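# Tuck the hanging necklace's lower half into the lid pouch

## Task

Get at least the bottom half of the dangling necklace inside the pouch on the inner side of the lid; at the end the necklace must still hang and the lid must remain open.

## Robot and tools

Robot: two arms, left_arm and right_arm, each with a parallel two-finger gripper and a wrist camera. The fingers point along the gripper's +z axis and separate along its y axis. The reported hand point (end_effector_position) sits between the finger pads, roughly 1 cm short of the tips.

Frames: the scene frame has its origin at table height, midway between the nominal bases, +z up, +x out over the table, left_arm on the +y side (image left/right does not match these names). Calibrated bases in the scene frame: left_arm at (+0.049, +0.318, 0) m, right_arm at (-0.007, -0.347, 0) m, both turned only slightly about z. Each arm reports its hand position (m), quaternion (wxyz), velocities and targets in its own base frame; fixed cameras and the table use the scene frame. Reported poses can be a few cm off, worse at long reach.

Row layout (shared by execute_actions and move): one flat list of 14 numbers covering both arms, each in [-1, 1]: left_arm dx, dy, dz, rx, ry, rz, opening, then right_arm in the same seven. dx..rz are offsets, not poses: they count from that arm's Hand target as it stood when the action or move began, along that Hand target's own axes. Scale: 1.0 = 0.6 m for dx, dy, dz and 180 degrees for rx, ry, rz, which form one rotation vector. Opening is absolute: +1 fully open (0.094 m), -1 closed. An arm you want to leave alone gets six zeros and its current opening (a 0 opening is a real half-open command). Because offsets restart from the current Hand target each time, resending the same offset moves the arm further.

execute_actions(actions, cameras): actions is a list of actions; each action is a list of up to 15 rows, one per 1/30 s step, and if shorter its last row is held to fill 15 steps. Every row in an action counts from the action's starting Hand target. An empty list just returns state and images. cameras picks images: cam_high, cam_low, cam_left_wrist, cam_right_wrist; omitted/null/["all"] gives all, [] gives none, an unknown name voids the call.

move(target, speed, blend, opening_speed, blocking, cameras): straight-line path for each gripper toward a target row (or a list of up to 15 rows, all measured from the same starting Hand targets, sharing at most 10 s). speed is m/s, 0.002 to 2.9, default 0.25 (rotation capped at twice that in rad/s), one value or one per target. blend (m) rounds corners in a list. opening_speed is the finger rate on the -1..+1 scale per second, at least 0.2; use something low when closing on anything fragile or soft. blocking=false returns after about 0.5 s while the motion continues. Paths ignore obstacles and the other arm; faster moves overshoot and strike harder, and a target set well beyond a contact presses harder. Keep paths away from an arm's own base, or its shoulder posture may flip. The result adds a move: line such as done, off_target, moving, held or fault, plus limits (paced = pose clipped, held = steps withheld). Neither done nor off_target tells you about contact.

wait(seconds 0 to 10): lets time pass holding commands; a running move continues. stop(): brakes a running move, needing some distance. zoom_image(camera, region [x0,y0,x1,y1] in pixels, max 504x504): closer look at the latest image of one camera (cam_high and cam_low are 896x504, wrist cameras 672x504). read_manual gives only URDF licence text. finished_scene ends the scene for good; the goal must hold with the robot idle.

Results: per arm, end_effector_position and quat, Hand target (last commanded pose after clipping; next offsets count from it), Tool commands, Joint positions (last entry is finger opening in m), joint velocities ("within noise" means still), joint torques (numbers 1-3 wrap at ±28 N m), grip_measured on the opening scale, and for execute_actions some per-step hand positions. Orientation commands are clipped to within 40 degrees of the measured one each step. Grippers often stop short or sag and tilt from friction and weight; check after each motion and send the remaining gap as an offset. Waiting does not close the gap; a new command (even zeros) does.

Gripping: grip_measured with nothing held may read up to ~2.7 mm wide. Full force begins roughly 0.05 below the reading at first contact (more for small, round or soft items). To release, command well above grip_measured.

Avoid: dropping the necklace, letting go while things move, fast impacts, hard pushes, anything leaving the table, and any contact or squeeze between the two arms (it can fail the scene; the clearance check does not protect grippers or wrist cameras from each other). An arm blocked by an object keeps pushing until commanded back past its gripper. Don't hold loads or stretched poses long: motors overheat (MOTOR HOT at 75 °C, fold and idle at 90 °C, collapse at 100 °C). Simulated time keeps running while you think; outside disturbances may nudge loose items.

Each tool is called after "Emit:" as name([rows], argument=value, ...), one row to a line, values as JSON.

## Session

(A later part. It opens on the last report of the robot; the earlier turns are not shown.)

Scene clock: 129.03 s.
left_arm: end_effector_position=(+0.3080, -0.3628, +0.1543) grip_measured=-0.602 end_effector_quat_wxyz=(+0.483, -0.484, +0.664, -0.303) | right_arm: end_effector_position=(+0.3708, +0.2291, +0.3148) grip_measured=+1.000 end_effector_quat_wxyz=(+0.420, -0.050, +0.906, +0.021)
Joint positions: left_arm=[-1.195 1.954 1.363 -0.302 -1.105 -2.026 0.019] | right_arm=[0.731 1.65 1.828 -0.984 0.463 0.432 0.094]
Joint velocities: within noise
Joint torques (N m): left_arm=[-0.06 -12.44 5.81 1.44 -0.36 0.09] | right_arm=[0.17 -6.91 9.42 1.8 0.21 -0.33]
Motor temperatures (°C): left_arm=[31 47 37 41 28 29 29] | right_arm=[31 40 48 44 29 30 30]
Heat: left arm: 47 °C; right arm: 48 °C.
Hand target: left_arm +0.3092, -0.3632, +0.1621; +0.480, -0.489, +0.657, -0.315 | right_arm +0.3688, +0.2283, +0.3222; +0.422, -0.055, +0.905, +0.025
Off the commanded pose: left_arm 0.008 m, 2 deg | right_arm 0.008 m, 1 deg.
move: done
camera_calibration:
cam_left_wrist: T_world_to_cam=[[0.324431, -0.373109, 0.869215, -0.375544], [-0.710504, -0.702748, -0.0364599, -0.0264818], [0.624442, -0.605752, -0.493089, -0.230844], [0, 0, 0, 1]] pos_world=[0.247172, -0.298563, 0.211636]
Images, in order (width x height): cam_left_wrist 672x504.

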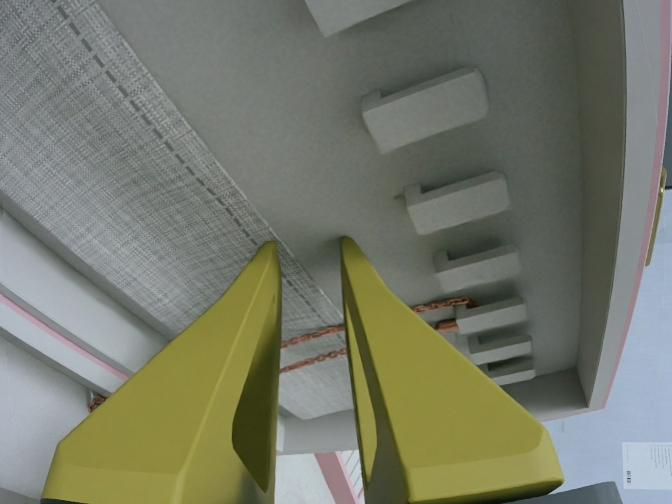

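Emit:
move(target=[0.0051,0.014,0.002,0,0,0,-0.6, 0,0,0,0,0,0,1], speed=0.03, cameras=["cam_left_wrist"])

Emit:
zoom_image(camera="cam_left_wrist", region=[180, 140, 440, 320])

Scene clock: 130.13 s.
left_arm: end_effector_position=(+0.3078, -0.3623, +0.1511) grip_measured=-0.602 end_effector_quat_wxyz=(+0.482, -0.485, +0.662, -0.306) | right_arm: end_effector_position=(+0.3708, +0.2292, +0.3147) grip_measured=+1.000 end_effector_quat_wxyz=(+0.420, -0.050, +0.906, +0.021)
Joint positions: left_arm=[-1.195 1.954 1.347 -0.278 -1.105 -2.026 0.019] | right_arm=[0.731 1.65 1.828 -0.984 0.463 0.432 0.094]
Joint velocities: within noise
Joint torques (N m): left_arm=[-0.39 -11.56 5.3 1.5 -0.38 0.07] | right_arm=[0.17 -6.91 9.44 1.8 0.22 -0.33]
Motor temperatures (°C): left_arm=[31 48 37 41 28 29 29] | right_arm=[31 40 47 44 29 30 30]
Heat: left arm: 48 °C; right arm: 47 °C.
Hand target: left_arm +0.3072, -0.3633, +0.1532; +0.480, -0.489, +0.657, -0.315 | right_arm +0.3687, +0.2283, +0.3222; +0.422, -0.055, +0.905, +0.026
Off the commanded pose: left_arm 0.002 m, 1 deg | right_arm 0.008 m, 1 deg.
move: done
camera_calibration:
cam_left_wrist: T_world_to_cam=[[0.321942, -0.366919, 0.872768, -0.370072], [-0.710393, -0.703008, -0.033504, -0.0269901], [0.625856, -0.609222, -0.486984, -0.234564], [0, 0, 0, 1]] pos_world=[0.246771, -0.297662, 0.207854]
Images, in order (width x height): cam_left_wrist 672x504.

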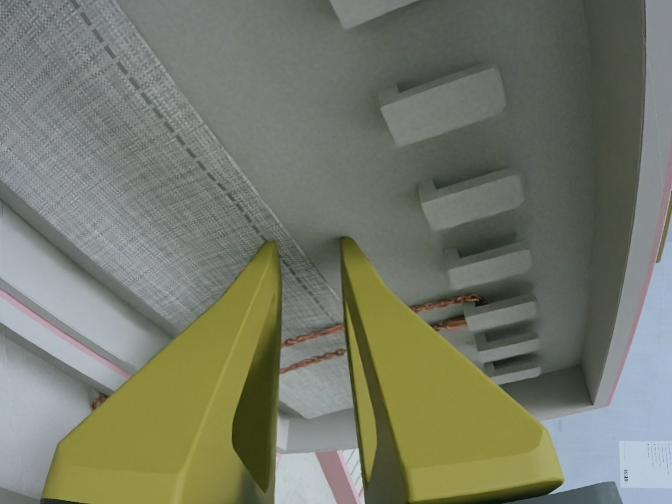

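Scaled by 1.938 from the camera's 672x504 image, which has a finer 960x720 frame.

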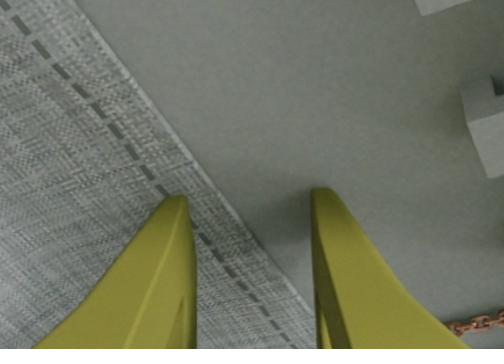

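Emit:
move(target=[0.0034,0.0093,0.0063,0,0,0,-0.6, 0,0,0,0,0,0,1], speed=0.03, cameras=["cam_left_wrist"])

Emit:
zoom_image(camera="cam_left_wrist", region=[180, 140, 440, 320])

Scene clock: 131.23 s.
left_arm: end_effector_position=(+0.3080, -0.3628, +0.1492) grip_measured=-0.602 end_effector_quat_wxyz=(+0.481, -0.488, +0.658, -0.313) | right_arm: end_effector_position=(+0.3708, +0.2292, +0.3147) grip_measured=+1.000 end_effector_quat_wxyz=(+0.420, -0.050, +0.906, +0.021)
Joint positions: left_arm=[-1.195 1.954 1.332 -0.246 -1.105 -2.026 0.019] | right_arm=[0.731 1.65 1.828 -0.984 0.463 0.432 0.094]
Joint velocities: within noise
Joint torques (N m): left_arm=[-0.28 -10.54 5.14 1.46 -0.4 0.07] | right_arm=[0.18 -6.9 9.46 1.81 0.21 -0.33]
Motor temperatures (°C): left_arm=[31 48 37 41 28 29 29] | right_arm=[31 40 47 44 29 30 30]
Heat: left arm: 48 °C; right arm: 47 °C.
Hand target: left_arm +0.3088, -0.3633, +0.1465; +0.480, -0.489, +0.657, -0.315 | right_arm +0.3687, +0.2283, +0.3222; +0.422, -0.055, +0.905, +0.026
Off the commanded pose: left_arm 0.003 m, 0 deg | right_arm 0.008 m, 1 deg.
move: done
camera_calibration:
cam_left_wrist: T_world_to_cam=[[0.316579, -0.353252, 0.880336, -0.363089], [-0.710197, -0.703489, -0.026894, -0.0285056], [0.628807, -0.616697, -0.473588, -0.241518], [0, 0, 0, 1]] pos_world=[0.24657, -0.297259, 0.204494]
Images, in order (width x height): cam_left_wrist 672x504.

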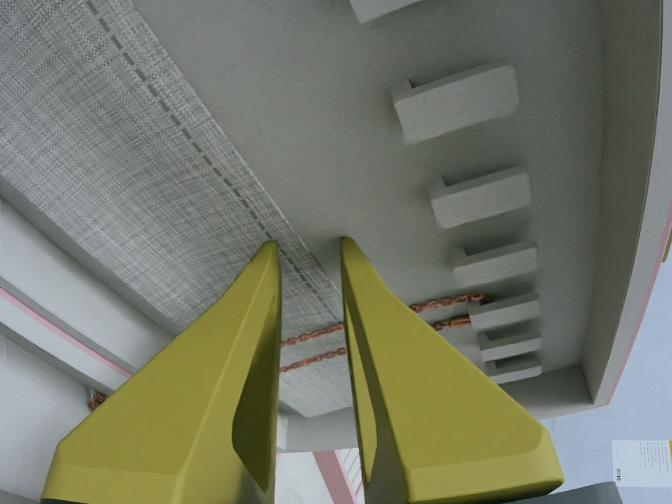

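Scaled by 1.938 from the camera's 672x504 image, which has a finer 960x720 frame.

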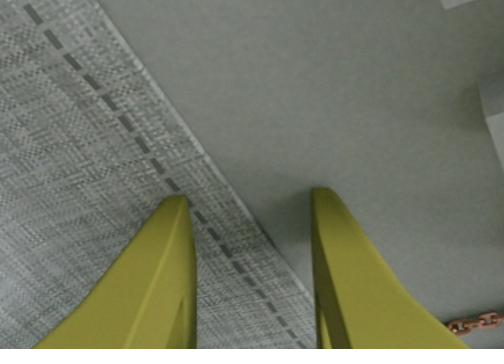

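Emit:
move(target=[0.004,0.0108,0.005,0,0,0,-0.6, 0,0,0,0,0,0,1], speed=0.03, cameras=["cam_left_wrist"])

Emit:
zoom_image(camera="cam_left_wrist", region=[180, 140, 440, 320])

Scene clock: 132.37 s.
left_arm: end_effector_position=(+0.3080, -0.3627, +0.1439) grip_measured=-0.602 end_effector_quat_wxyz=(+0.480, -0.489, +0.657, -0.315) | right_arm: end_effector_position=(+0.3708, +0.2292, +0.3147) grip_measured=+1.000 end_effector_quat_wxyz=(+0.420, -0.050, +0.906, +0.021)
Joint positions: left_arm=[-1.195 1.959 1.315 -0.216 -1.105 -2.026 0.019] | right_arm=[0.731 1.65 1.828 -0.984 0.463 0.432 0.094]
Joint velocities: within noise
Joint torques (N m): left_arm=[0.09 -9.98 5.37 1.46 -0.39 0.09] | right_arm=[0.17 -6.91 9.46 1.8 0.21 -0.33]
Motor temperatures (°C): left_arm=[31 48 37 41 28 29 29] | right_arm=[31 40 47 44 29 30 30]
Heat: left arm: 48 °C; right arm: 47 °C.
Hand target: left_arm +0.3092, -0.3632, +0.1389; +0.480, -0.489, +0.657, -0.315 | right_arm +0.3687, +0.2283, +0.3222; +0.422, -0.055, +0.905, +0.026
Off the commanded pose: left_arm 0.005 m, 0 deg | right_arm 0.008 m, 1 deg.
move: done
camera_calibration:
cam_left_wrist: T_world_to_cam=[[0.314473, -0.347886, 0.883222, -0.356285], [-0.710183, -0.703599, -0.0242738, -0.0290072], [0.629879, -0.619616, -0.468326, -0.246123], [0, 0, 0, 1]] pos_world=[0.24647, -0.296858, 0.198709]
Images, in order (width x height): cam_left_wrist 672x504.

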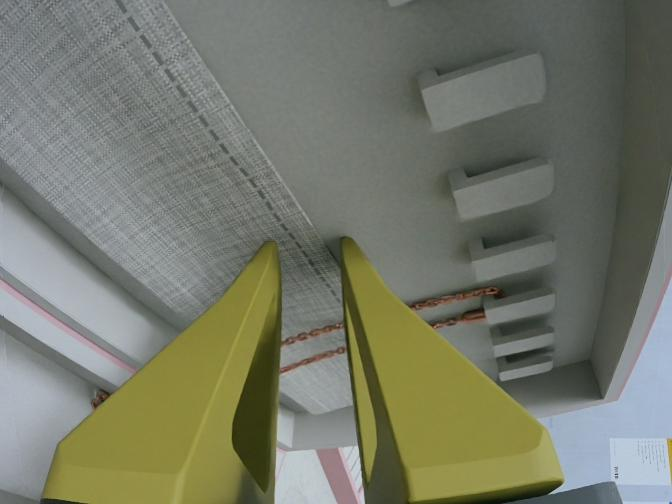

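Scaled by 1.938 from the camera's 672x504 image, which has a finer 960x720 frame.

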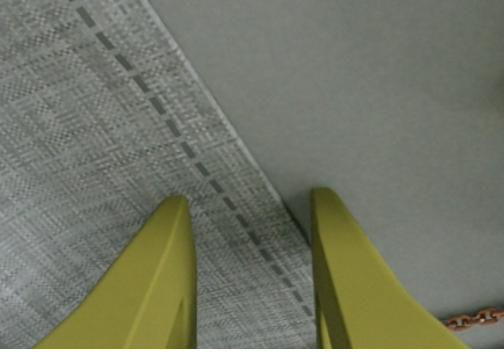

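Emit:
zoom_image(camera="cam_left_wrist", region=[300, 210, 370, 280])

Scaled by 7.200 from the camera's 672x504 image, which has a finer 960x720 frame.

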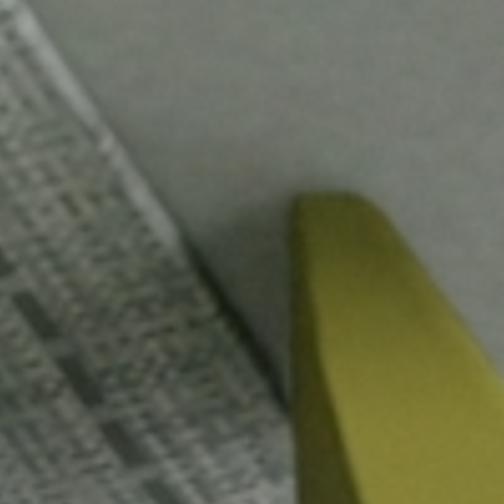

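Emit:
move(target=[0.004,0.0108,0.003,0,0,0,-0.6, 0,0,0,0,0,0,1], speed=0.03, cameras=["cam_left_wrist","cam_right_wrist"])

Emit:
zoom_image(camera="cam_left_wrist", region=[280, 180, 380, 280])

Emit:
zoom_image(camera="cam_right_wrist", region=[120, 220, 240, 310])

Scene clock: 133.53 s.
left_arm: end_effector_position=(+0.3081, -0.3627, +0.1396) grip_measured=-0.602 end_effector_quat_wxyz=(+0.480, -0.490, +0.655, -0.317) | right_arm: end_effector_position=(+0.3708, +0.2292, +0.3147) grip_measured=+1.000 end_effector_quat_wxyz=(+0.420, -0.050, +0.906, +0.021)
Joint positions: left_arm=[-1.195 1.965 1.302 -0.193 -1.106 -2.026 0.019] | right_arm=[0.731 1.65 1.828 -0.984 0.463 0.432 0.094]
Joint velocities: within noise
Joint torques (N m): left_arm=[-0.21 -9.83 5.09 1.54 -0.34 0.12] | right_arm=[0.16 -6.89 9.43 1.81 0.21 -0.33]
Motor temperatures (°C): left_arm=[31 48 37 41 28 29 29] | right_arm=[31 41 47 44 29 30 30]
Heat: left arm: 48 °C; right arm: 47 °C.
Hand target: left_arm +0.3085, -0.3633, +0.1318; +0.480, -0.489, +0.657, -0.315 | right_arm +0.3688, +0.2283, +0.3222; +0.422, -0.055, +0.905, +0.026
Off the commanded pose: left_arm 0.008 m, 0 deg | right_arm 0.008 m, 1 deg.
move: done
camera_calibration:
cam_left_wrist: T_world_to_cam=[[0.312543, -0.343913, 0.885461, -0.350734], [-0.709753, -0.704077, -0.0229407, -0.0295585], [0.631322, -0.621288, -0.464148, -0.249841], [0, 0, 0, 1]] pos_world=[0.24637, -0.296657, 0.19392]
cam_right_wrist: T_world_to_cam=[[0.0196821, -0.999447, 0.0268175, 0.205204], [-0.991054, -0.0230442, -0.13146, 0.42291], [0.132005, -0.0239902, -0.990959, 0.377369], [0, 0, 0, 1]] pos_world=[0.365273, 0.223889, 0.42405]
Images, in order (width x height): cam_left_wrist 672x504, cam_right_wrist 672x504.

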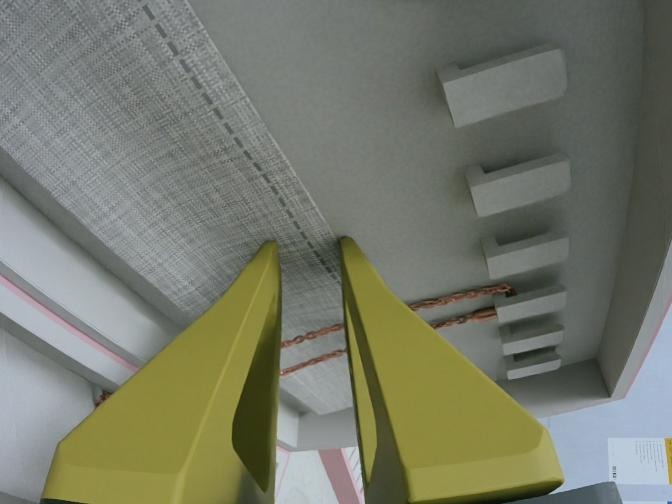

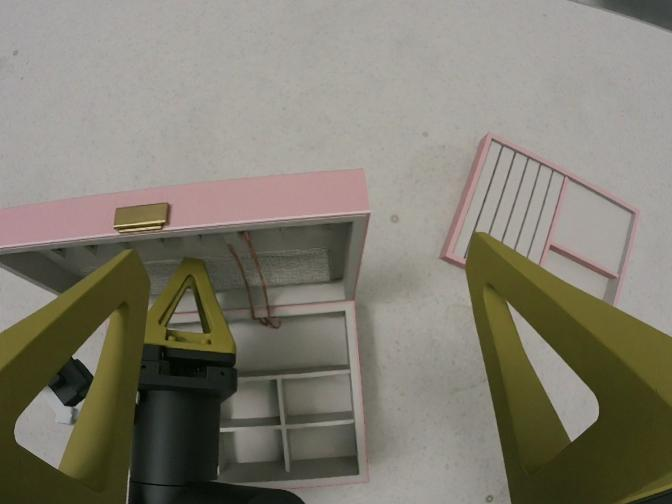

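Scaled by 5.040 from the camera's 672x504 image, which has a finer 960x720 frame.

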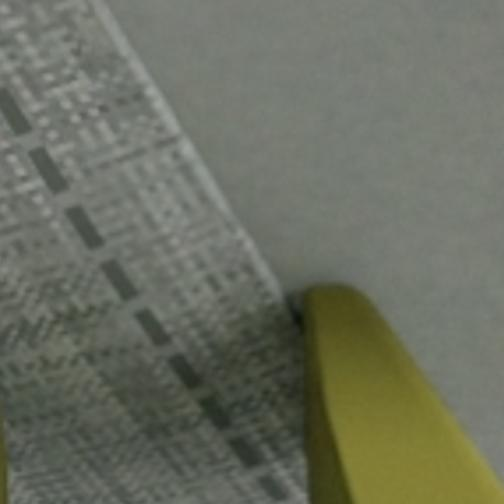

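Scaled by 4.200 from the camera's 672x504 image, which has a finer 960x720 frame.

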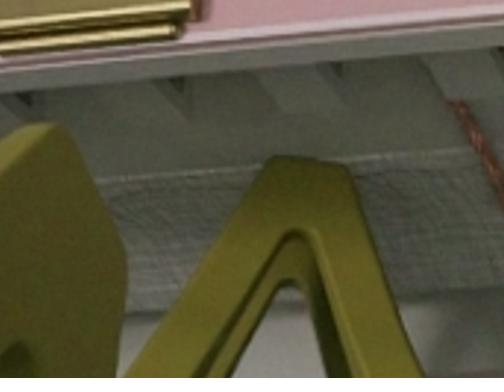

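Emit:
move(target=[0,0,0,0,0,0,-0.9, 0,0,0,0,0,0,1], opening_speed=0.3, cameras=["cam_left_wrist"])

Emit:
zoom_image(camera="cam_left_wrist", region=[260, 180, 380, 280])

Emit:
move(target=[0,0,0,0,0,0,-1.0, 0,0,0,0,0,0,1], opening_speed=0.3, cameras=["cam_left_wrist"])

Emit:
zoom_image(camera="cam_left_wrist", region=[260, 180, 380, 280])

Scene clock: 135.40 s.
left_arm: end_effector_position=(+0.3083, -0.3634, +0.1402) grip_measured=-0.898 end_effector_quat_wxyz=(+0.479, -0.491, +0.654, -0.320) | right_arm: end_effector_position=(+0.3707, +0.2291, +0.3147) grip_measured=+1.000 end_effector_quat_wxyz=(+0.420, -0.050, +0.906, +0.021)
Joint positions: left_arm=[-1.195 1.965 1.302 -0.186 -1.106 -2.026 0.005] | right_arm=[0.731 1.65 1.828 -0.985 0.463 0.432 0.094]
Joint velocities: within noise
Joint torques (N m): left_arm=[-0.17 -9.62 5.15 1.45 -0.34 0.11] | right_arm=[0.17 -6.91 9.43 1.8 0.22 -0.32]
Motor temperatures (°C): left_arm=[31 48 37 41 28 29 29] | right_arm=[31 41 47 44 29 30 30]
Heat: left arm: 48 °C; right arm: 47 °C.
Hand target: left_arm +0.3086, -0.3633, +0.1318; +0.480, -0.489, +0.657, -0.315 | right_arm +0.3687, +0.2283, +0.3221; +0.422, -0.055, +0.905, +0.025
Off the commanded pose: left_arm 0.008 m, 1 deg | right_arm 0.008 m, 1 deg.
move: done
camera_calibration:
cam_left_wrist: T_world_to_cam=[[0.31041, -0.338539, 0.888278, -0.349395], [-0.709684, -0.704225, -0.0203936, -0.0302508], [0.632452, -0.624066, -0.458854, -0.252166], [0, 0, 0, 1]] pos_world=[0.24647, -0.296955, 0.194036]
Images, in order (width x height): cam_left_wrist 672x504.

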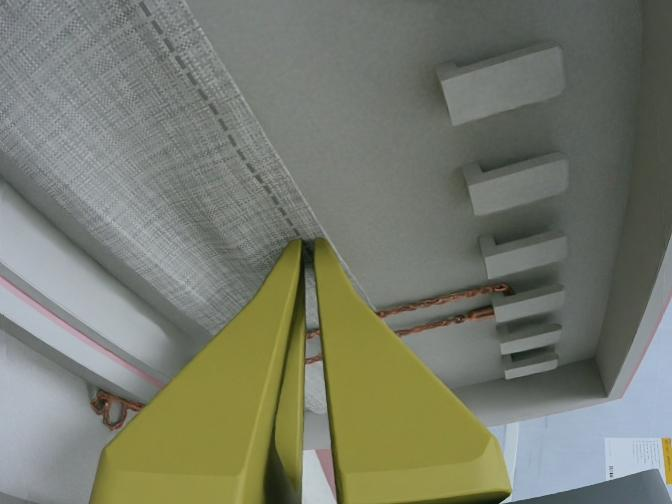

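Scaled by 4.200 from the camera's 672x504 image, which has a finer 960x720 frame.

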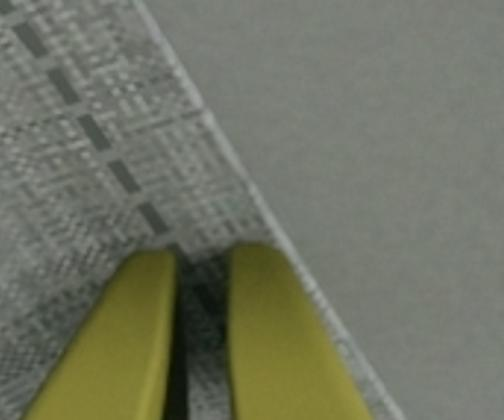

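Scene clock: 136.10 s.
left_arm: end_effector_position=(+0.3083, -0.3634, +0.1402) grip_measured=-0.989 end_effector_quat_wxyz=(+0.479, -0.491, +0.654, -0.320) | right_arm: end_effector_position=(+0.3707, +0.2291, +0.3147) grip_measured=+1.000 end_effector_quat_wxyz=(+0.420, -0.050, +0.906, +0.021)
Joint positions: left_arm=[-1.195 1.965 1.302 -0.186 -1.106 -2.026 0.001] | right_arm=[0.731 1.65 1.828 -0.985 0.463 0.432 0.094]
Joint velocities: within noise
Joint torques (N m): left_arm=[-0.06 -9.59 4.9 1.48 -0.38 0.09] | right_arm=[0.17 -6.91 9.42 1.8 0.21 -0.33]
Motor temperatures (°C): left_arm=[31 48 37 41 28 29 29] | right_arm=[31 41 47 44 29 30 30]
Heat: left arm: 48 °C; right arm: 47 °C.
Hand target: left_arm +0.3086, -0.3633, +0.1318; +0.480, -0.489, +0.657, -0.315 | right_arm +0.3687, +0.2283, +0.3221; +0.422, -0.055, +0.905, +0.025
Off the commanded pose: left_arm 0.008 m, 1 deg | right_arm 0.008 m, 1 deg.
move: done
camera_calibration:
cam_left_wrist: T_world_to_cam=[[0.31041, -0.338539, 0.888278, -0.349395], [-0.709684, -0.704225, -0.0203936, -0.0302508], [0.632452, -0.624066, -0.458854, -0.252166], [0, 0, 0, 1]] pos_world=[0.24647, -0.296955, 0.194036]
Images, in order (width x height): cam_left_wrist 672x504.

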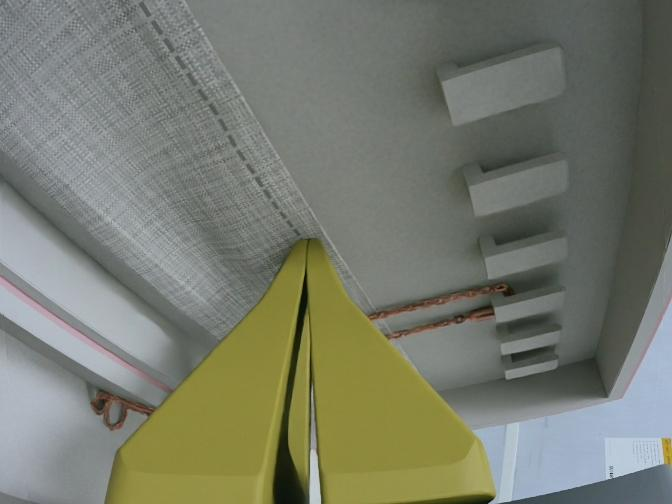

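Scaled by 4.200 from the camera's 672x504 image, which has a finer 960x720 frame.

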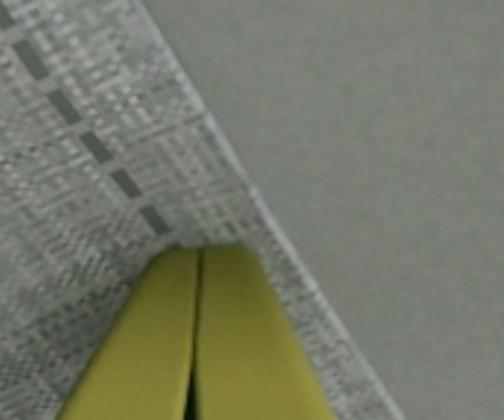

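Emit:
move(target=[0,0,-0.12,0,0,0,-1.0, 0,0,0,0,0,0,-1], speed=0.2, cameras=["cam_left_wrist"])

Emit:
move(target=[0,0,0,0,0,0,-1.0, 0.0157,0.1367,0.1002,0,0,0,-1], speed=0.2, cameras=["cam_left_wrist","cam_right_wrist"])

Scene clock: 145.03 s.
left_arm: end_effector_position=(+0.2414, -0.3724, +0.1444) grip_measured=-0.989 end_effector_quat_wxyz=(+0.485, -0.437, +0.679, -0.336) | right_arm: end_effector_position=(+0.3707, +0.2291, +0.3147) grip_measured=-0.998 end_effector_quat_wxyz=(+0.420, -0.050, +0.906, +0.021)
Joint positions: left_arm=[-1.362 1.89 1.207 -0.244 -1.18 -2.067 0.001] | right_arm=[0.731 1.65 1.828 -0.985 0.463 0.431 0]
Joint velocities: within noise
Joint torques (N m): left_arm=[-0.01 -13.37 4.92 1.14 -0.52 -0.05] | right_arm=[0.16 -6.9 9.43 1.8 0.23 -0.33]
Motor temperatures (°C): left_arm=[31 49 36 41 28 29 30] | right_arm=[31 41 47 44 29 30 30]
Heat: left arm: 49 °C; right arm: 47 °C.
Hand target: left_arm +0.2410, -0.3672, +0.1565; +0.480, -0.489, +0.657, -0.315 | right_arm +0.3687, +0.2283, +0.3221; +0.422, -0.055, +0.905, +0.025
Off the commanded pose: left_arm 0.013 m, 7 deg | right_arm 0.008 m, 1 deg.
joint sent to its limit (left arm) — joint 6 (wrist roll), lower limit. The joint targets are off in orientation, not in position.
move: off_target (left_arm)
camera_calibration:
cam_left_wrist: T_world_to_cam=[[0.241187, -0.41455, 0.877484, -0.345497], [-0.778934, -0.622013, -0.0797584, -0.0280314], [0.57887, -0.664266, -0.472928, -0.213562], [0, 0, 0, 1]] pos_world=[0.185119, -0.302523, 0.199933]
Images, in order (width x height): cam_left_wrist 672x504.

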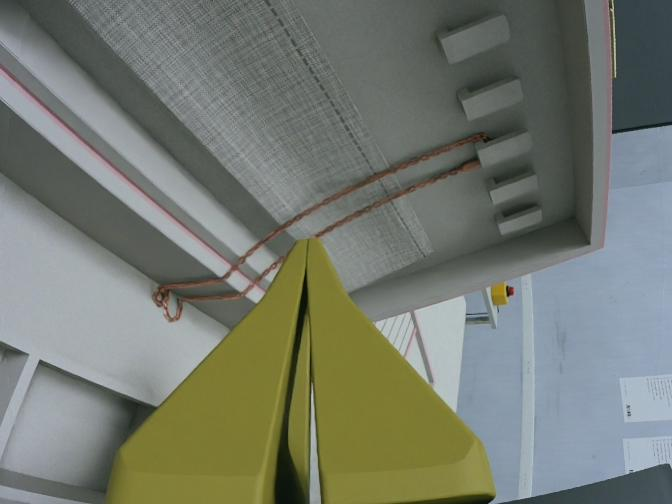

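Scene clock: 146.20 s.
left_arm: end_effector_position=(+0.2415, -0.3723, +0.1445) grip_measured=-0.989 end_effector_quat_wxyz=(+0.485, -0.437, +0.679, -0.336) | right_arm: end_effector_position=(+0.3948, +0.3119, +0.2754) grip_measured=-0.998 end_effector_quat_wxyz=(+0.418, -0.064, +0.906, +0.025)
Joint positions: left_arm=[-1.362 1.89 1.207 -0.244 -1.181 -2.067 0.001] | right_arm=[0.839 1.912 1.994 -0.927 0.518 0.497 0]
Joint velocities: within noise
Joint torques (N m): left_arm=[-0.12 -13.37 4.62 1.12 -0.58 -0.05] | right_arm=[0.39 -7.41 9.59 1.91 0.47 -0.06]
Motor temperatures (°C): left_arm=[31 49 36 41 28 29 30] | right_arm=[31 41 47 44 29 30 30]
Heat: left arm: 49 °C; right arm: 47 °C.
Hand target: left_arm +0.2410, -0.3672, +0.1565; +0.480, -0.489, +0.657, -0.315 | right_arm +0.3985, +0.3145, +0.2761; +0.422, -0.055, +0.905, +0.025
Off the commanded pose: left_arm 0.013 m, 7 deg | right_arm 0.005 m, 1 deg.
joint sent to its limit (left arm) — joint 6 (wrist roll), lower limit. The joint targets are off in orientation, not in position.
move: off_target (left_arm)
camera_calibration:
cam_left_wrist: T_world_to_cam=[[0.240922, -0.414196, 0.877723, -0.345366], [-0.778561, -0.622446, -0.0800274, -0.0282546], [0.579482, -0.66408, -0.472438, -0.213659], [0, 0, 0, 1]] pos_world=[0.18502, -0.302523, 0.199934]
cam_right_wrist: T_world_to_cam=[[0.0481808, -0.998309, 0.032531, 0.275264], [-0.990508, -0.0519513, -0.127262, 0.451115], [0.128736, -0.0260906, -0.991336, 0.339338], [0, 0, 0, 1]] pos_world=[0.389886, 0.307088, 0.384853]
Images, in order (width x height): cam_left_wrist 672x504, cam_right_wrist 672x504.

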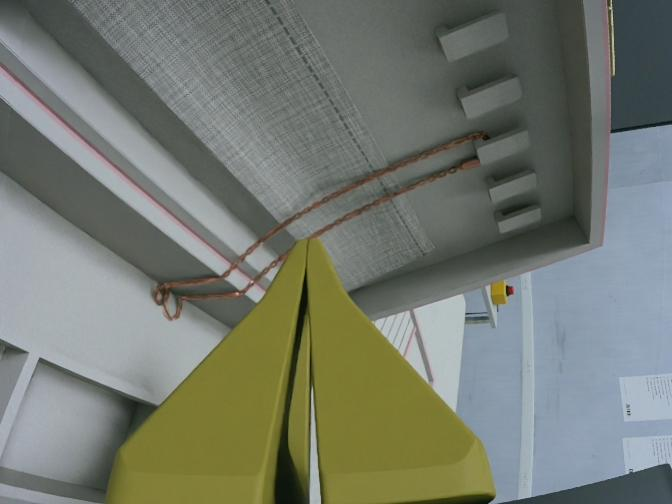

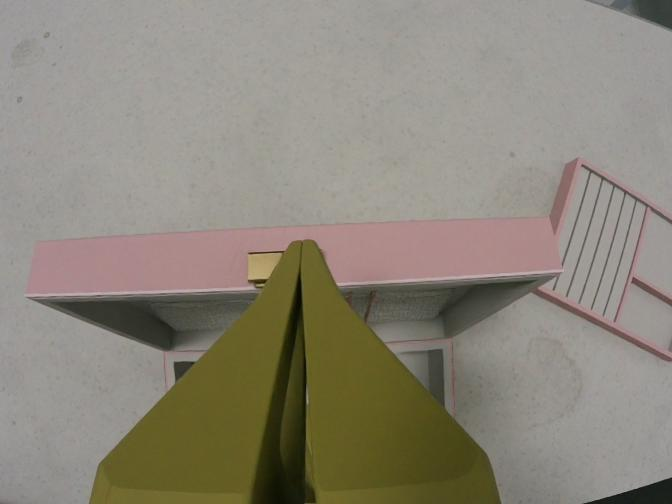

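Emit:
zoom_image(camera="cam_right_wrist", region=[130, 280, 250, 350])

Emit:
zoom_image(camera="cam_right_wrist", region=[340, 270, 470, 345])

Scaled by 4.200 from the camera's 672x504 image, which has a finer 960x720 frame.

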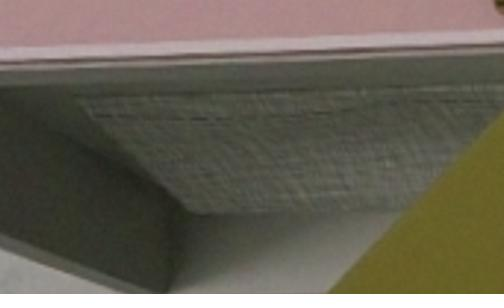

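Scaled by 3.877 from the camera's 672x504 image, which has a finer 960x720 frame.

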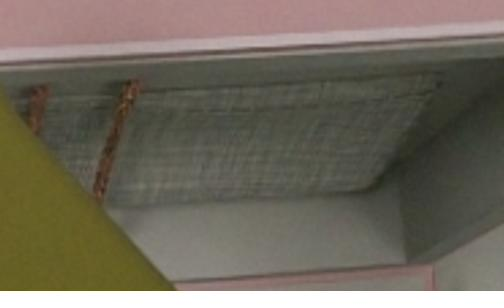

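Emit:
move(target=[0.0163,0.0318,0.0905,0.0464,0.0425,-0.0958,-1.0, 0,0,0,0,0,0,-1], speed=0.15, cameras=["cam_left_wrist","cam_right_wrist"])

Scene clock: 149.83 s.
left_arm: end_effector_position=(+0.2827, -0.3686, +0.1224) grip_measured=-0.989 end_effector_quat_wxyz=(+0.415, -0.526, +0.580, -0.464) | right_arm: end_effector_position=(+0.3948, +0.3117, +0.2755) grip_measured=-0.998 end_effector_quat_wxyz=(+0.418, -0.063, +0.906, +0.025)
Joint positions: left_arm=[-1.251 1.931 0.987 0.432 -1.093 -2.041 0.001] | right_arm=[0.839 1.912 1.994 -0.927 0.519 0.498 0]
Joint velocities: within noise
Joint torques (N m): left_arm=[0.32 -9.17 4.63 1.86 -0.17 0.18] | right_arm=[0.39 -7.43 9.61 1.91 0.43 -0.06]
Motor temperatures (°C): left_arm=[31 49 36 41 28 29 30] | right_arm=[31 41 47 44 29 30 30]
Heat: left arm: 49 °C; right arm: 47 °C.
Hand target: left_arm +0.2848, -0.3674, +0.1179; +0.416, -0.523, +0.583, -0.462 | right_arm +0.3985, +0.3145, +0.2761; +0.422, -0.055, +0.905, +0.025
Off the commanded pose: left_arm 0.005 m, 1 deg | right_arm 0.005 m, 1 deg.
move: done
camera_calibration:
cam_left_wrist: T_world_to_cam=[[0.198121, -0.0387578, 0.979411, -0.196303], [-0.757198, -0.640557, 0.127822, -0.033682], [0.622414, -0.766932, -0.156255, -0.334311], [0, 0, 0, 1]] pos_world=[0.221467, -0.285577, 0.144329]
cam_right_wrist: T_world_to_cam=[[0.0468497, -0.998369, 0.0326147, 0.275668], [-0.990507, -0.0506553, -0.127786, 0.450924], [0.129229, -0.0263184, -0.991265, 0.339285], [0, 0, 0, 1]] pos_world=[0.389883, 0.30699, 0.384952]
Images, in order (width x height): cam_left_wrist 672x504, cam_right_wrist 672x504.

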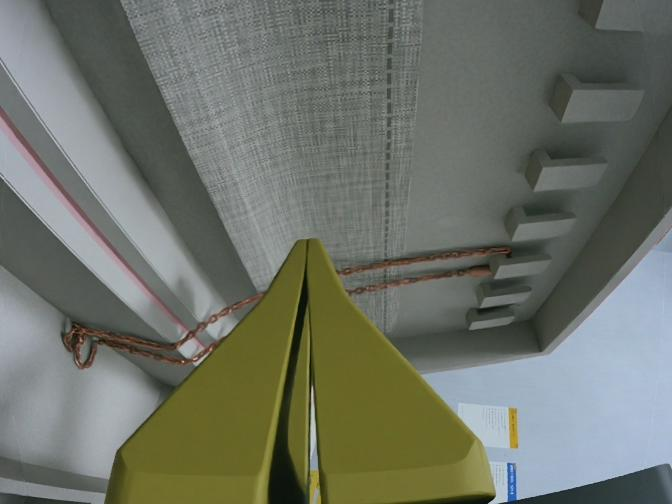

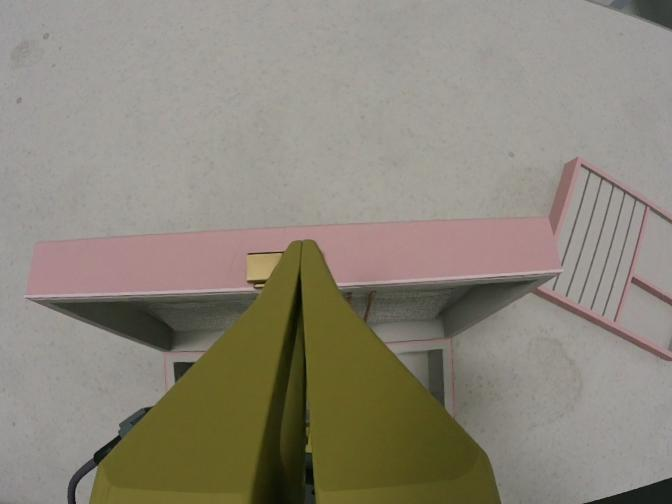

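Emit:
wait(seconds=0.1, cameras=["all"])

Scene clock: 151.13 s.
left_arm: end_effector_position=(+0.2828, -0.3687, +0.1225) grip_measured=-0.989 end_effector_quat_wxyz=(+0.415, -0.526, +0.580, -0.464) | right_arm: end_effector_position=(+0.3949, +0.3117, +0.2755) grip_measured=-0.998 end_effector_quat_wxyz=(+0.418, -0.063, +0.906, +0.024)
Joint positions: left_arm=[-1.251 1.931 0.987 0.433 -1.092 -2.04 0.001] | right_arm=[0.839 1.912 1.994 -0.927 0.519 0.498 0]
Joint velocities: within noise
Joint torques (N m): left_arm=[0.35 -9.05 4.57 1.83 -0.23 0.22] | right_arm=[0.4 -7.39 9.58 1.91 0.44 -0.07]
Motor temperatures (°C): left_arm=[31 49 36 41 28 29 30] | right_arm=[31 41 47 43 29 30 30]
Heat: left arm: 49 °C; right arm: 47 °C.
Hand target: left_arm +0.2848, -0.3674, +0.1179; +0.416, -0.523, +0.583, -0.462 | right_arm +0.3985, +0.3144, +0.2761; +0.422, -0.055, +0.905, +0.025
Tool commands: left_gripper/opening=-1.0 right_gripper/opening=-1.0
Off the commanded pose: left_arm 0.005 m, 1 deg | right_arm 0.005 m, 1 deg.
wait: 0.10 s; at rest from the start
camera_calibration:
cam_left_wrist: T_world_to_cam=[[0.198068, -0.0385069, 0.979432, -0.196325], [-0.757507, -0.640151, 0.128021, -0.0336041], [0.622055, -0.767283, -0.155962, -0.334434], [0, 0, 0, 1]] pos_world=[0.221466, -0.285677, 0.14443]
cam_right_wrist: T_world_to_cam=[[0.0466219, -0.998374, 0.0328004, 0.275688], [-0.990493, -0.0504584, -0.127977, 0.450931], [0.129424, -0.026522, -0.991235, 0.33926], [0, 0, 0, 1]] pos_world=[0.389882, 0.306991, 0.384952]

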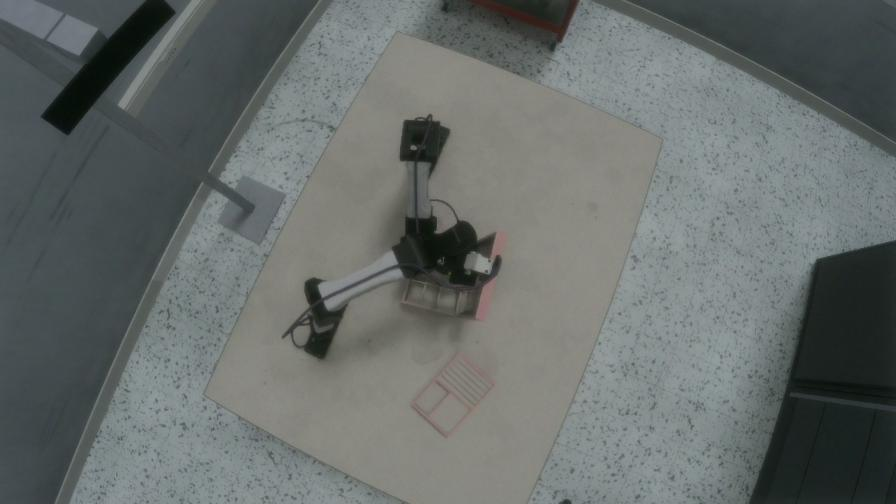

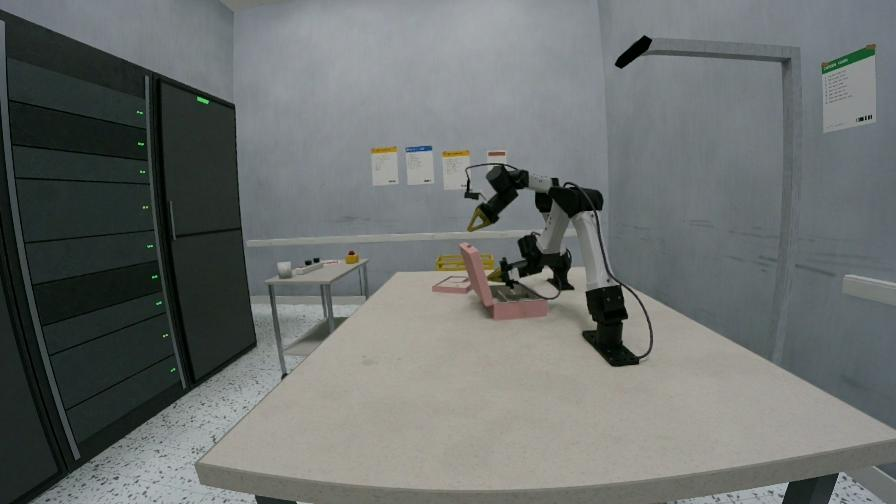

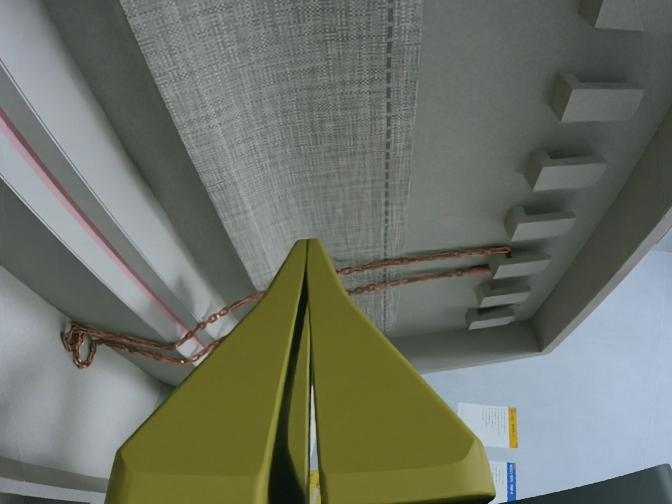

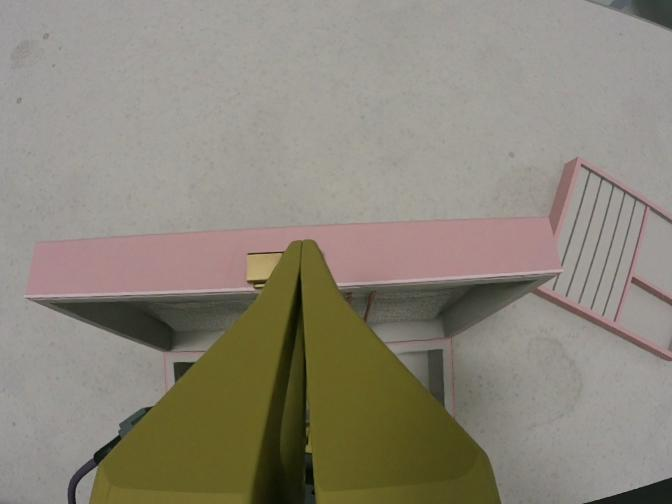

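Emit:
zoom_image(camera="cam_left_wrist", region=[200, 0, 560, 360])

Emit:
zoom_image(camera="cam_right_wrist", region=[140, 210, 560, 400])

Scaled by 1.400 from the camera's 672x504 image, which has a finer 960x720 frame.

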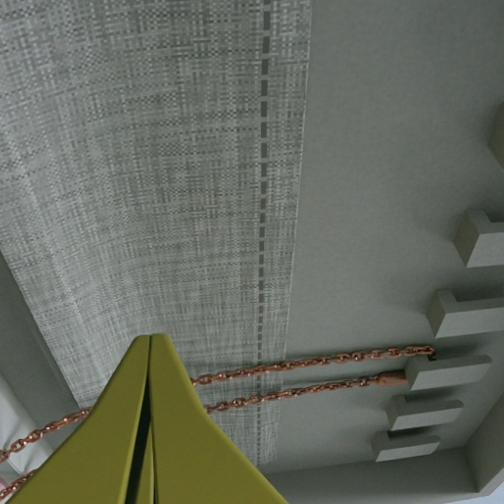

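Scaled by 1.200 from the camera's 672x504 image, which has a finer 960x720 frame.

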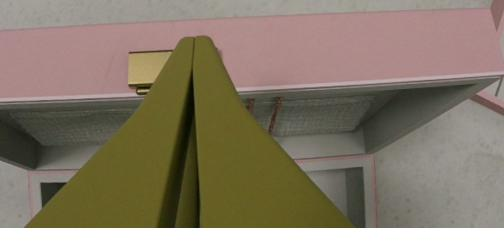

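Emit:
move([
  [0,0.0133,0,0,0,0,-1, 0,0,0,0,0,0,-1],
  [0,0.0133,0.0133,0,0,0,-1, 0,0,0,0,0,0,-1],
], speed=0.05, cameras=["cam_left_wrist","cam_right_wrist"])

Scene clock: 152.97 s.
left_arm: end_effector_position=(+0.2878, -0.3673, +0.1099) grip_measured=-0.989 end_effector_quat_wxyz=(+0.416, -0.525, +0.582, -0.461) | right_arm: end_effector_position=(+0.3949, +0.3117, +0.2755) grip_measured=-0.998 end_effector_quat_wxyz=(+0.418, -0.063, +0.906, +0.025)
Joint positions: left_arm=[-1.237 1.965 0.974 0.483 -1.08 -2.026 0.001] | right_arm=[0.839 1.912 1.994 -0.927 0.519 0.498 0]
Joint velocities: within noise
Joint torques (N m): left_arm=[0.29 -9.37 5.23 1.91 -0.21 0.2] | right_arm=[0.4 -7.39 9.58 1.91 0.43 -0.06]
Motor temperatures (°C): left_arm=[31 49 36 41 28 29 30] | right_arm=[31 41 47 43 29 30 30]
Heat: left arm: 49 °C; right arm: 47 °C.
Hand target: left_arm +0.2908, -0.3680, +0.1083; +0.416, -0.523, +0.583, -0.462 | right_arm +0.3985, +0.3145, +0.2761; +0.422, -0.055, +0.905, +0.025
Off the commanded pose: left_arm 0.003 m, 0 deg | right_arm 0.005 m, 1 deg.
move: done
camera_calibration:
cam_left_wrist: T_world_to_cam=[[0.201065, -0.0471885, 0.978441, -0.188823], [-0.757011, -0.641406, 0.124629, -0.0274304], [0.621697, -0.765749, -0.164687, -0.33677], [0, 0, 0, 1]] pos_world=[0.22657, -0.284386, 0.13271]
cam_right_wrist: T_world_to_cam=[[0.0463592, -0.998397, 0.0324659, 0.275825], [-0.990518, -0.0501524, -0.127901, 0.450813], [0.129324, -0.0262287, -0.991255, 0.339214], [0, 0, 0, 1]] pos_world=[0.389883, 0.306889, 0.384952]
Images, in order (width x height): cam_left_wrist 672x504, cam_right_wrist 672x504.

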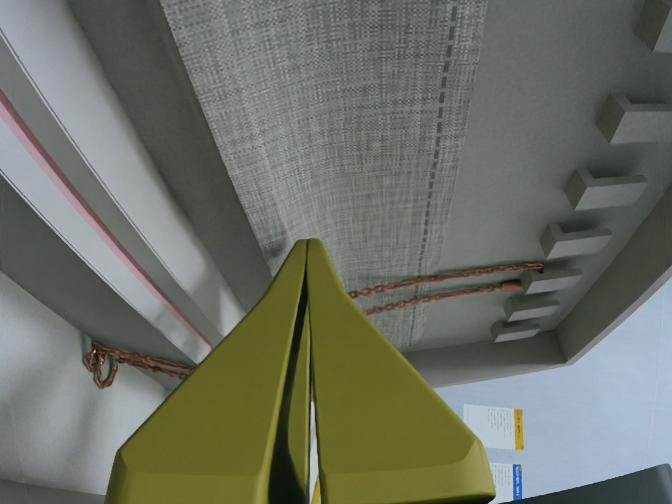

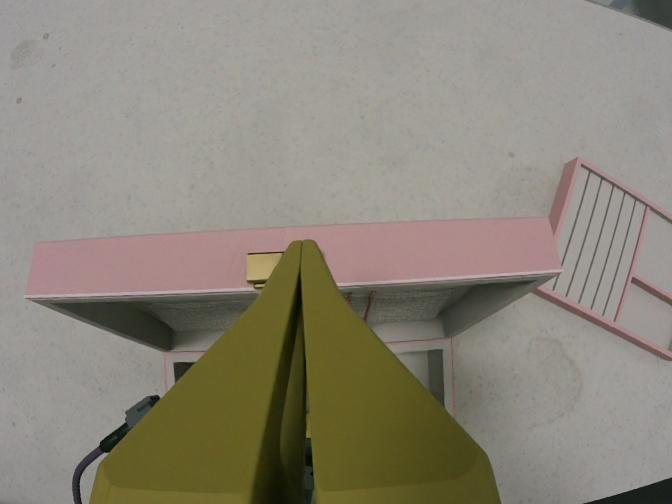

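Emit:
move(target=[0,0,0.0083,0,0,0,-1, 0,0,0,0,0,0,-1], speed=0.05, cameras=["cam_left_wrist","cam_right_wrist"])

Emit:
zoom_image(camera="cam_left_wrist", region=[180, 60, 500, 340])

Scene clock: 153.97 s.
left_arm: end_effector_position=(+0.2919, -0.3665, +0.1069) grip_measured=-0.989 end_effector_quat_wxyz=(+0.417, -0.524, +0.584, -0.459) | right_arm: end_effector_position=(+0.3949, +0.3117, +0.2755) grip_measured=-0.998 end_effector_quat_wxyz=(+0.418, -0.063, +0.906, +0.025)
Joint positions: left_arm=[-1.226 1.975 0.974 0.497 -1.07 -2.014 0.001] | right_arm=[0.839 1.912 1.994 -0.927 0.519 0.498 0]
Joint velocities: within noise
Joint torques (N m): left_arm=[0.55 -9.29 5.67 1.84 -0.22 0.16] | right_arm=[0.42 -7.39 9.59 1.91 0.43 -0.07]
Motor temperatures (°C): left_arm=[31 49 36 41 28 29 30] | right_arm=[31 41 47 43 29 30 30]
Heat: left arm: 49 °C; right arm: 47 °C.
Hand target: left_arm +0.2957, -0.3684, +0.1073; +0.417, -0.524, +0.583, -0.462 | right_arm +0.3985, +0.3145, +0.2761; +0.422, -0.055, +0.905, +0.025
Off the commanded pose: left_arm 0.004 m, 0 deg | right_arm 0.005 m, 1 deg.
move: done
camera_calibration:
cam_left_wrist: T_world_to_cam=[[0.202821, -0.0526081, 0.977802, -0.18914], [-0.75696, -0.641881, 0.122478, -0.0234346], [0.621189, -0.764997, -0.170009, -0.3383], [0, 0, 0, 1]] pos_world=[0.230771, -0.283791, 0.130297]
cam_right_wrist: T_world_to_cam=[[0.0463592, -0.998397, 0.0324659, 0.275825], [-0.990518, -0.0501524, -0.127901, 0.450813], [0.129324, -0.0262287, -0.991255, 0.339214], [0, 0, 0, 1]] pos_world=[0.389883, 0.306889, 0.384952]
Images, in order (width x height): cam_left_wrist 672x504, cam_right_wrist 672x504.

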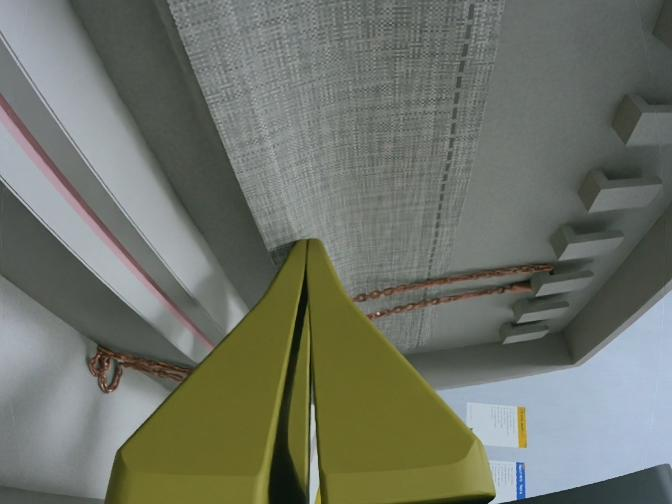

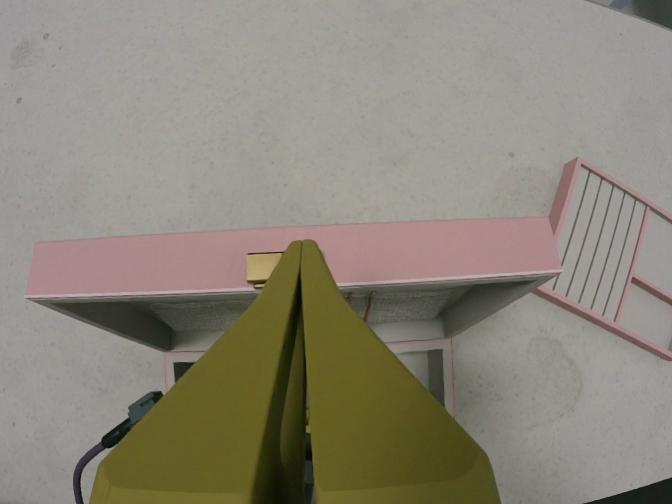

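Scaled by 1.575 from the camera's 672x504 image, which has a finer 960x720 frame.

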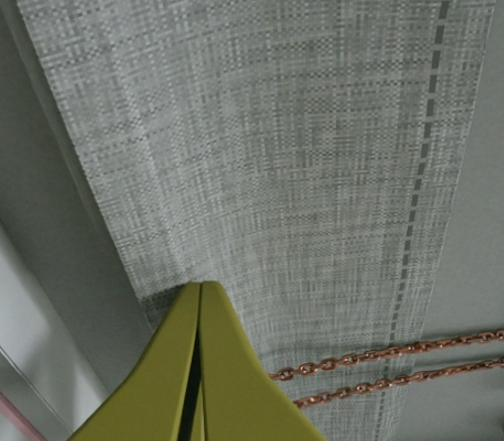

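Emit:
move(target=[0,0,0.0083,0,0,0,-1, 0,0,0,0,0,0,-1], speed=0.05, cameras=["cam_left_wrist","cam_right_wrist"])

Emit:
zoom_image(camera="cam_left_wrist", region=[180, 60, 500, 340])

Scene clock: 154.93 s.
left_arm: end_effector_position=(+0.2956, -0.3660, +0.1045) grip_measured=-0.989 end_effector_quat_wxyz=(+0.418, -0.523, +0.586, -0.457) | right_arm: end_effector_position=(+0.3949, +0.3117, +0.2755) grip_measured=-0.998 end_effector_quat_wxyz=(+0.418, -0.063, +0.906, +0.025)
Joint positions: left_arm=[-1.216 1.984 0.974 0.512 -1.061 -2.003 0.001] | right_arm=[0.839 1.912 1.994 -0.927 0.519 0.498 0]
Joint velocities: within noise
Joint torques (N m): left_arm=[0.68 -9.21 6.19 1.82 -0.16 0.18] | right_arm=[0.4 -7.39 9.59 1.91 0.43 -0.07]
Motor temperatures (°C): left_arm=[31 49 36 41 28 29 30] | right_arm=[31 41 47 43 29 30 30]
Heat: left arm: 49 °C; right arm: 47 °C.
Hand target: left_arm +0.3004, -0.3690, +0.1062; +0.416, -0.523, +0.583, -0.462 | right_arm +0.3985, +0.3145, +0.2761; +0.422, -0.055, +0.905, +0.025
Off the commanded pose: left_arm 0.006 m, 1 deg | right_arm 0.005 m, 1 deg.
move: done
camera_calibration:
cam_left_wrist: T_world_to_cam=[[0.203942, -0.0568082, 0.977333, -0.189292], [-0.757263, -0.641858, 0.120711, -0.0197656], [0.620452, -0.764716, -0.17392, -0.339807], [0, 0, 0, 1]] pos_world=[0.234471, -0.283296, 0.128288]
cam_right_wrist: T_world_to_cam=[[0.0463592, -0.998397, 0.0324659, 0.275825], [-0.990518, -0.0501524, -0.127901, 0.450813], [0.129324, -0.0262287, -0.991255, 0.339214], [0, 0, 0, 1]] pos_world=[0.389883, 0.306889, 0.384952]
Images, in order (width x height): cam_left_wrist 672x504, cam_right_wrist 672x504.

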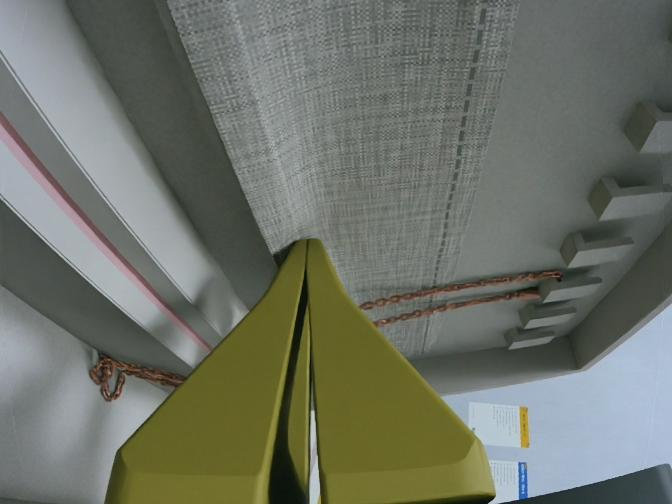

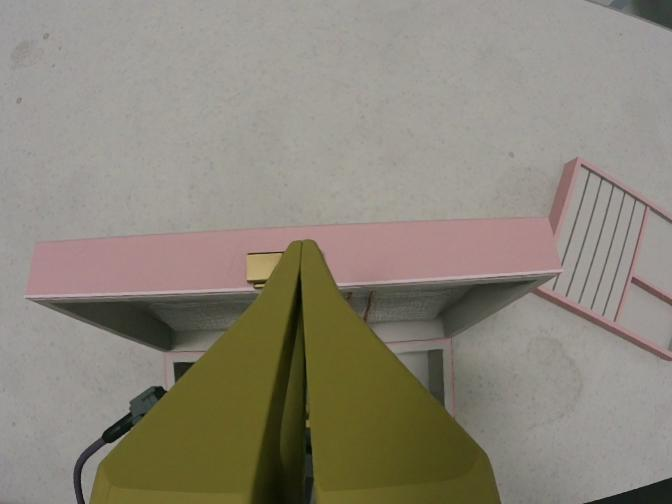

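Scaled by 1.575 from the camera's 672x504 image, which has a finer 960x720 frame.

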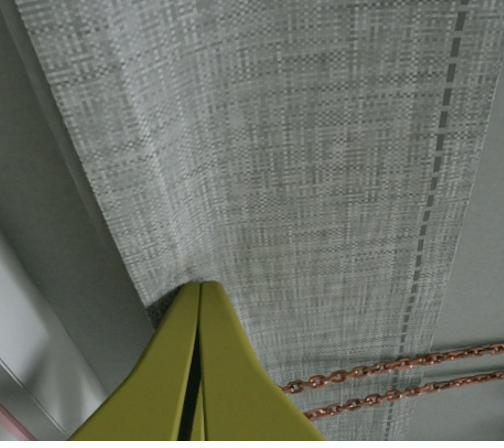

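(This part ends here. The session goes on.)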